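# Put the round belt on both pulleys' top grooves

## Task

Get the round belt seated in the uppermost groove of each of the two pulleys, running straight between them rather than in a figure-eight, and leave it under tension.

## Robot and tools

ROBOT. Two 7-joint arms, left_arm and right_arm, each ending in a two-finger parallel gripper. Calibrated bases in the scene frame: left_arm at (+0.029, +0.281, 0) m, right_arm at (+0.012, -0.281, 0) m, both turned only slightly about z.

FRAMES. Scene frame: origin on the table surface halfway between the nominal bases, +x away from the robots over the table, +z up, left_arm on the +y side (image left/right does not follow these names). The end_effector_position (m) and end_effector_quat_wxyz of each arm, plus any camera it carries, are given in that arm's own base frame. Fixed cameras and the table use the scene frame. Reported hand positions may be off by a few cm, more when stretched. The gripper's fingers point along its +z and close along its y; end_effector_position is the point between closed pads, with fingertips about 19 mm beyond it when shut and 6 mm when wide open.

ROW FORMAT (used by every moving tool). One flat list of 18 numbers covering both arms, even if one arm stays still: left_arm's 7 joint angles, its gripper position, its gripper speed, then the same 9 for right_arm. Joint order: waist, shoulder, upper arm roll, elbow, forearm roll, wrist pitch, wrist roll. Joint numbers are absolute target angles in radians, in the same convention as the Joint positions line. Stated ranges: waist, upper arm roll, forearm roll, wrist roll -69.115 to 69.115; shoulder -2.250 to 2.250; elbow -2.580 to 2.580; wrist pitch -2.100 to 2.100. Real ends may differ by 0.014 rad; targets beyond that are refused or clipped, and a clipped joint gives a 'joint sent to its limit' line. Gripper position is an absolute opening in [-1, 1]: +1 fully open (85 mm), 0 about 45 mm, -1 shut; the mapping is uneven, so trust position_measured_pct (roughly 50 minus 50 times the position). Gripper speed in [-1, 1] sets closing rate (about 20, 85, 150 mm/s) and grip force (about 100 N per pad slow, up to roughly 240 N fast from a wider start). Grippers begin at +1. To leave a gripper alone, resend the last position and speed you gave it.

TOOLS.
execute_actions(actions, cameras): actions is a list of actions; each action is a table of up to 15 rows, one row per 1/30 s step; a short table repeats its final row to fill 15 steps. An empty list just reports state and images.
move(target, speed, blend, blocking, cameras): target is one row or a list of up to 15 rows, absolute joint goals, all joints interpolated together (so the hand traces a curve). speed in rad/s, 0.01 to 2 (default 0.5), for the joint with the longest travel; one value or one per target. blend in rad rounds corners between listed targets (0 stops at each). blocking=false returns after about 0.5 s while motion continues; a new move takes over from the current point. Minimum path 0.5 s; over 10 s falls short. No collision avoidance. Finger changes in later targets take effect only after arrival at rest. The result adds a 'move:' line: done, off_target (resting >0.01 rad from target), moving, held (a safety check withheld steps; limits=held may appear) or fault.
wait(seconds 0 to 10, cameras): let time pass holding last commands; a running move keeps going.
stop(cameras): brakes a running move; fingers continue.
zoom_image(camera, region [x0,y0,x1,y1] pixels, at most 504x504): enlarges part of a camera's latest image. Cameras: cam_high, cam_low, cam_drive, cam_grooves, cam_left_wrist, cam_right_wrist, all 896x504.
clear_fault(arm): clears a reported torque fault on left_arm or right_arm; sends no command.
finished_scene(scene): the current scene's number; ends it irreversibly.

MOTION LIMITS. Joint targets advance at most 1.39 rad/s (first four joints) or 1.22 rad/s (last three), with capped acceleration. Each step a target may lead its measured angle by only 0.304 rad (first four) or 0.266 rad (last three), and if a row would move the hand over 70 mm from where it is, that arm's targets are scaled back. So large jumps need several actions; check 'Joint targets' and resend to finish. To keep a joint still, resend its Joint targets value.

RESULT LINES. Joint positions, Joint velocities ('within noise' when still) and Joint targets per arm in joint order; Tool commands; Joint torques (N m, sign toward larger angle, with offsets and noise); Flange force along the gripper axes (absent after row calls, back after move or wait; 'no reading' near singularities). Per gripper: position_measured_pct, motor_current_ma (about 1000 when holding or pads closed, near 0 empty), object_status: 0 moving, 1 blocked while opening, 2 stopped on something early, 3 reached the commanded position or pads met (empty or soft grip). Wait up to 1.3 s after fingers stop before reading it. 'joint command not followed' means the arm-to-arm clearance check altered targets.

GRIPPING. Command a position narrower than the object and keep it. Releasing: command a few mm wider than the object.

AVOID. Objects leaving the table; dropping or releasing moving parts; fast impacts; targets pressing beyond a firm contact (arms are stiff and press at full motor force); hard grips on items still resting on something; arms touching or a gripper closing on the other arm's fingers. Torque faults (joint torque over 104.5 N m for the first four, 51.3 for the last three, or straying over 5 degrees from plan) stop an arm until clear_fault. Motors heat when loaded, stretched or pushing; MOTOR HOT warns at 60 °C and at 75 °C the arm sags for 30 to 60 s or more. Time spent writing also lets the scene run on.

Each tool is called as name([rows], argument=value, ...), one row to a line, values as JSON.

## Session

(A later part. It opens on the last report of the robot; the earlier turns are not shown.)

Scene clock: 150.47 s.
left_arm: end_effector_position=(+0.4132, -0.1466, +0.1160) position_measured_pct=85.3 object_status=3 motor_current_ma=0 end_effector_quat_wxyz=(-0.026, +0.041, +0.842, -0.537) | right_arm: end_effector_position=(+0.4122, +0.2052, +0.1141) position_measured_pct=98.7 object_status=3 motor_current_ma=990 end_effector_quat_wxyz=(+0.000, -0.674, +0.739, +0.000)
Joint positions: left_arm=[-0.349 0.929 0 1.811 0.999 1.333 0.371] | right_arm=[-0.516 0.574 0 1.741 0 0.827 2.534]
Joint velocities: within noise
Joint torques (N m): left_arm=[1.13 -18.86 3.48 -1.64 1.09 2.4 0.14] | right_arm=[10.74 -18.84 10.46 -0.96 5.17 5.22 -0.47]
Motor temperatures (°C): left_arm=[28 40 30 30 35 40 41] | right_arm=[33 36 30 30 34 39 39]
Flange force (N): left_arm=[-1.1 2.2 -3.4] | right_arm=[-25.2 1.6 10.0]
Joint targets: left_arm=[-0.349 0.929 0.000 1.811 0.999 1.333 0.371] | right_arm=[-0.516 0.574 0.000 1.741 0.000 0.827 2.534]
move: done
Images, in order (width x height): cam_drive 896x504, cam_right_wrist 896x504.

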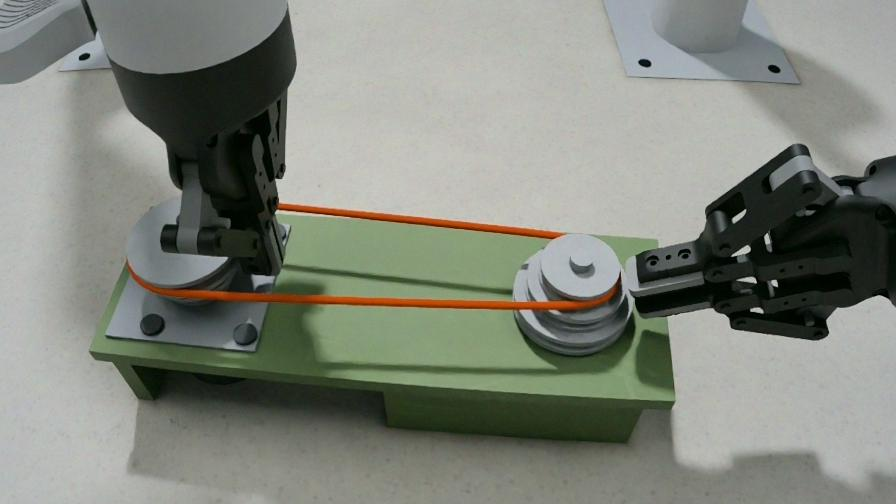

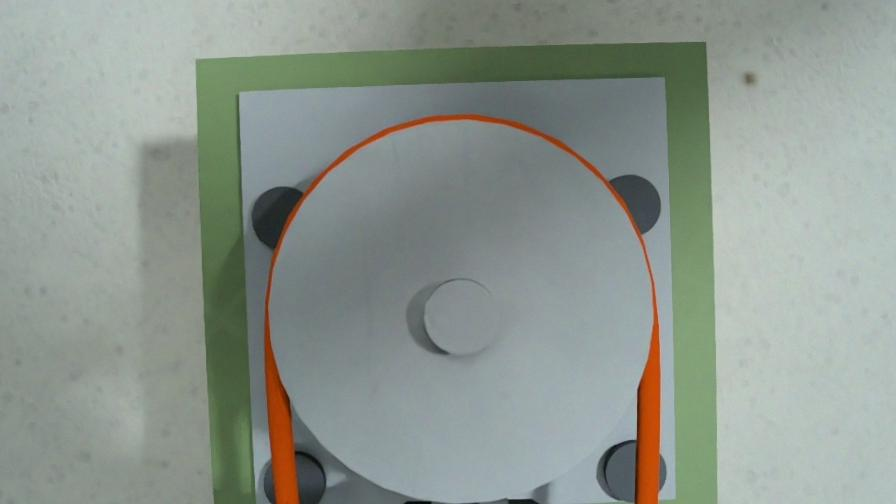

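move([
  [-0.3491,0.9286,0,1.8113,0.9988,1.3328,0.3712,-0.7,-0.5,-0.514,0.5727,0,1.7427,0,0.8262,2.536,-1,-0.5],
  [-0.3491,0.9286,0,1.8113,0.9988,1.3328,0.3712,-0.7,-0.5,-0.5226,0.5775,0,1.733,0,0.831,2.527,-1,-0.5],
  [-0.4175,0.9066,0,1.7614,0.9988,1.405,0.3712,-0.7,-0.5,-0.5679,0.6028,0,1.6825,0,0.8563,2.482,-1,-0.5],
  [-0.4175,0.72,0,1.7614,0.9988,1.405,0.3712,-0.7,-0.5,-0.5679,0.4989,0,1.5795,0,1.0632,2.482,-1,-0.5],
], speed=[0.01,0.01,0.1,0.2])

zoom_image(camera="cam_grooves", region=[200, 230, 400, 370])

zoom_image(camera="cam_grooves", region=[550, 230, 750, 370])

Scene clock: 158.30 s.
left_arm: end_effector_position=(+0.4536, -0.1082, +0.2105) position_measured_pct=85.3 object_status=3 motor_current_ma=0 end_effector_quat_wxyz=(+0.077, +0.085, +0.850, -0.515) | right_arm: end_effector_position=(+0.4147, +0.2351, +0.1902) position_measured_pct=98.7 object_status=3 motor_current_ma=990 end_effector_quat_wxyz=(+0.000, -0.674, +0.739, +0.000)
Joint positions: left_arm=[-0.418 0.72 0 1.761 0.999 1.405 0.371] | right_arm=[-0.568 0.499 0 1.58 0 1.063 2.482]
Joint velocities: within noise
Joint torques (N m): left_arm=[1.07 -18.19 3.16 -3.94 1.7 2.11 0.15] | right_arm=[0.1 -17.98 -0.25 -8.88 0.4 0.14 -0.41]
Motor temperatures (°C): left_arm=[28 40 30 30 35 40 41] | right_arm=[33 37 30 30 34 39 39]
Flange force (N): left_arm=[-0.8 1.9 -3.2] | right_arm=[2.3 1.9 2.5]
Joint targets: left_arm=[-0.418 0.720 0.000 1.761 0.999 1.405 0.371] | right_arm=[-0.568 0.499 0.000 1.580 0.000 1.063 2.482]
move: done

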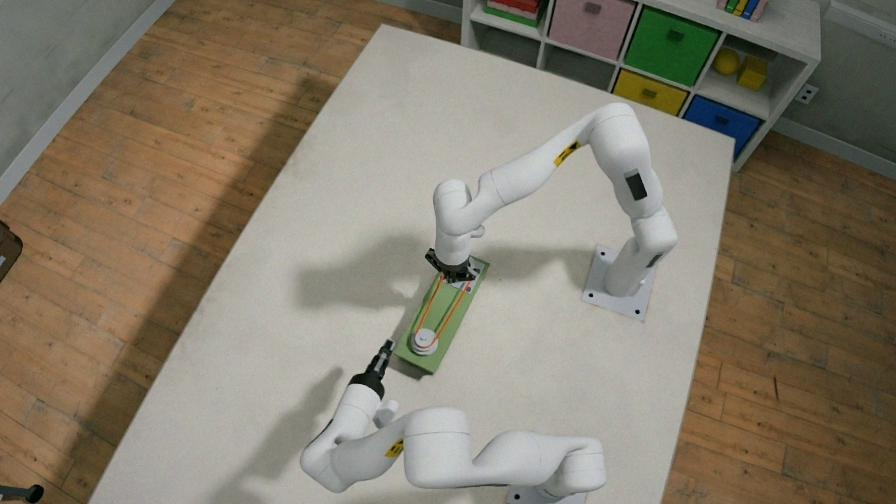

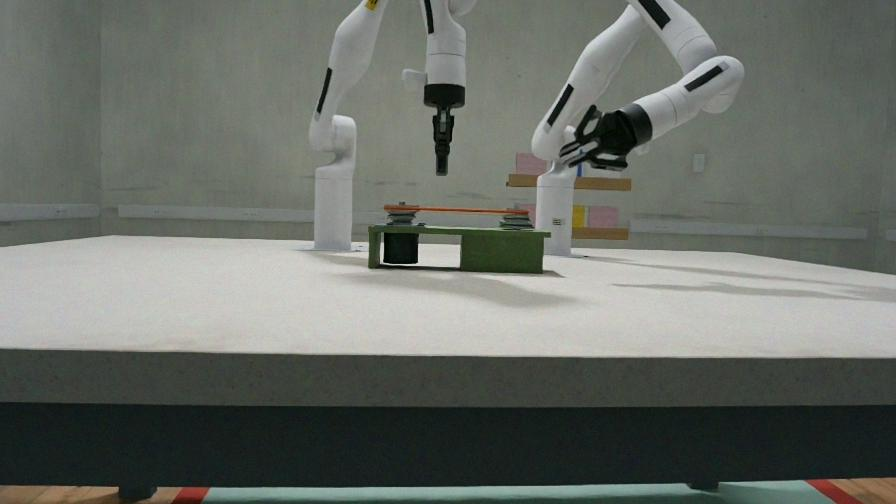

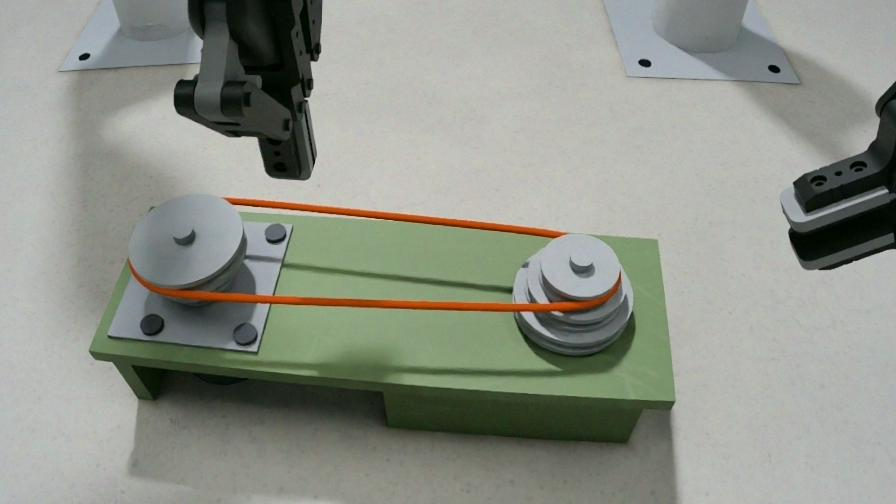

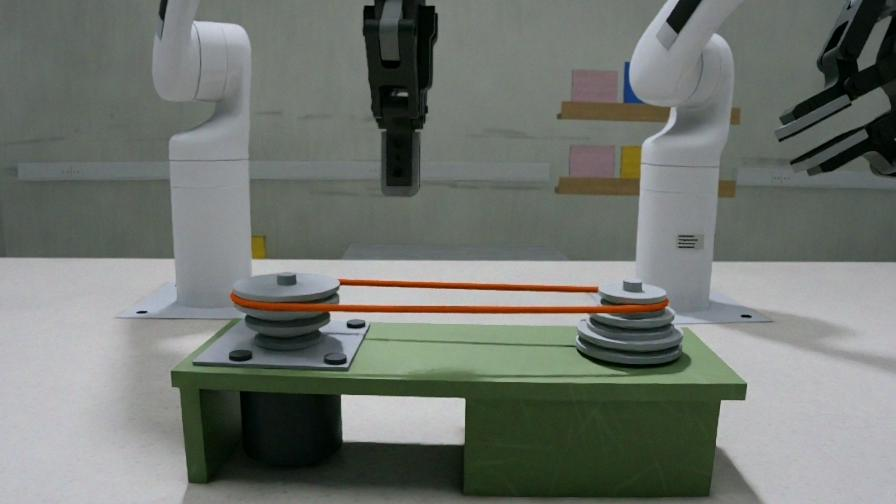

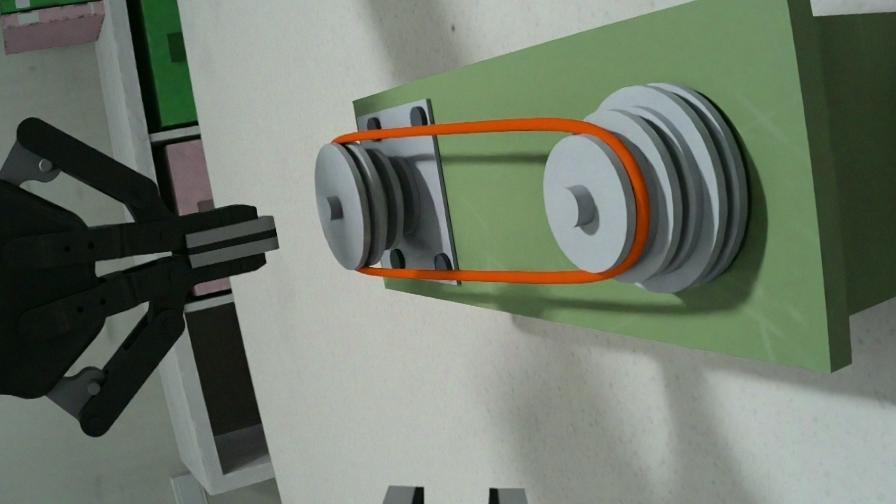

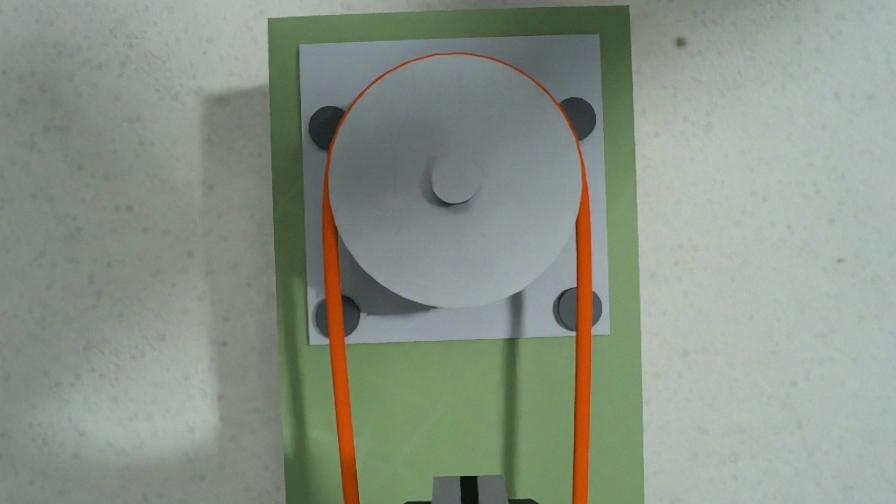

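Scaled by 2.520.

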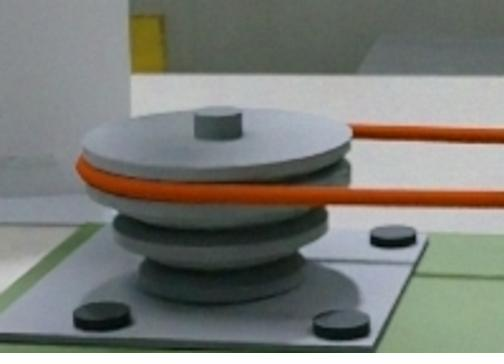

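Scaled by 2.520.

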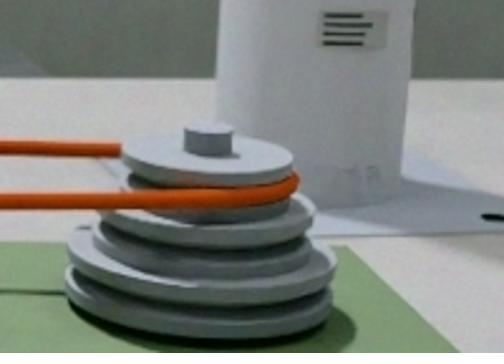

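finished_scene(scene=2)

The scene is finished: the task was done.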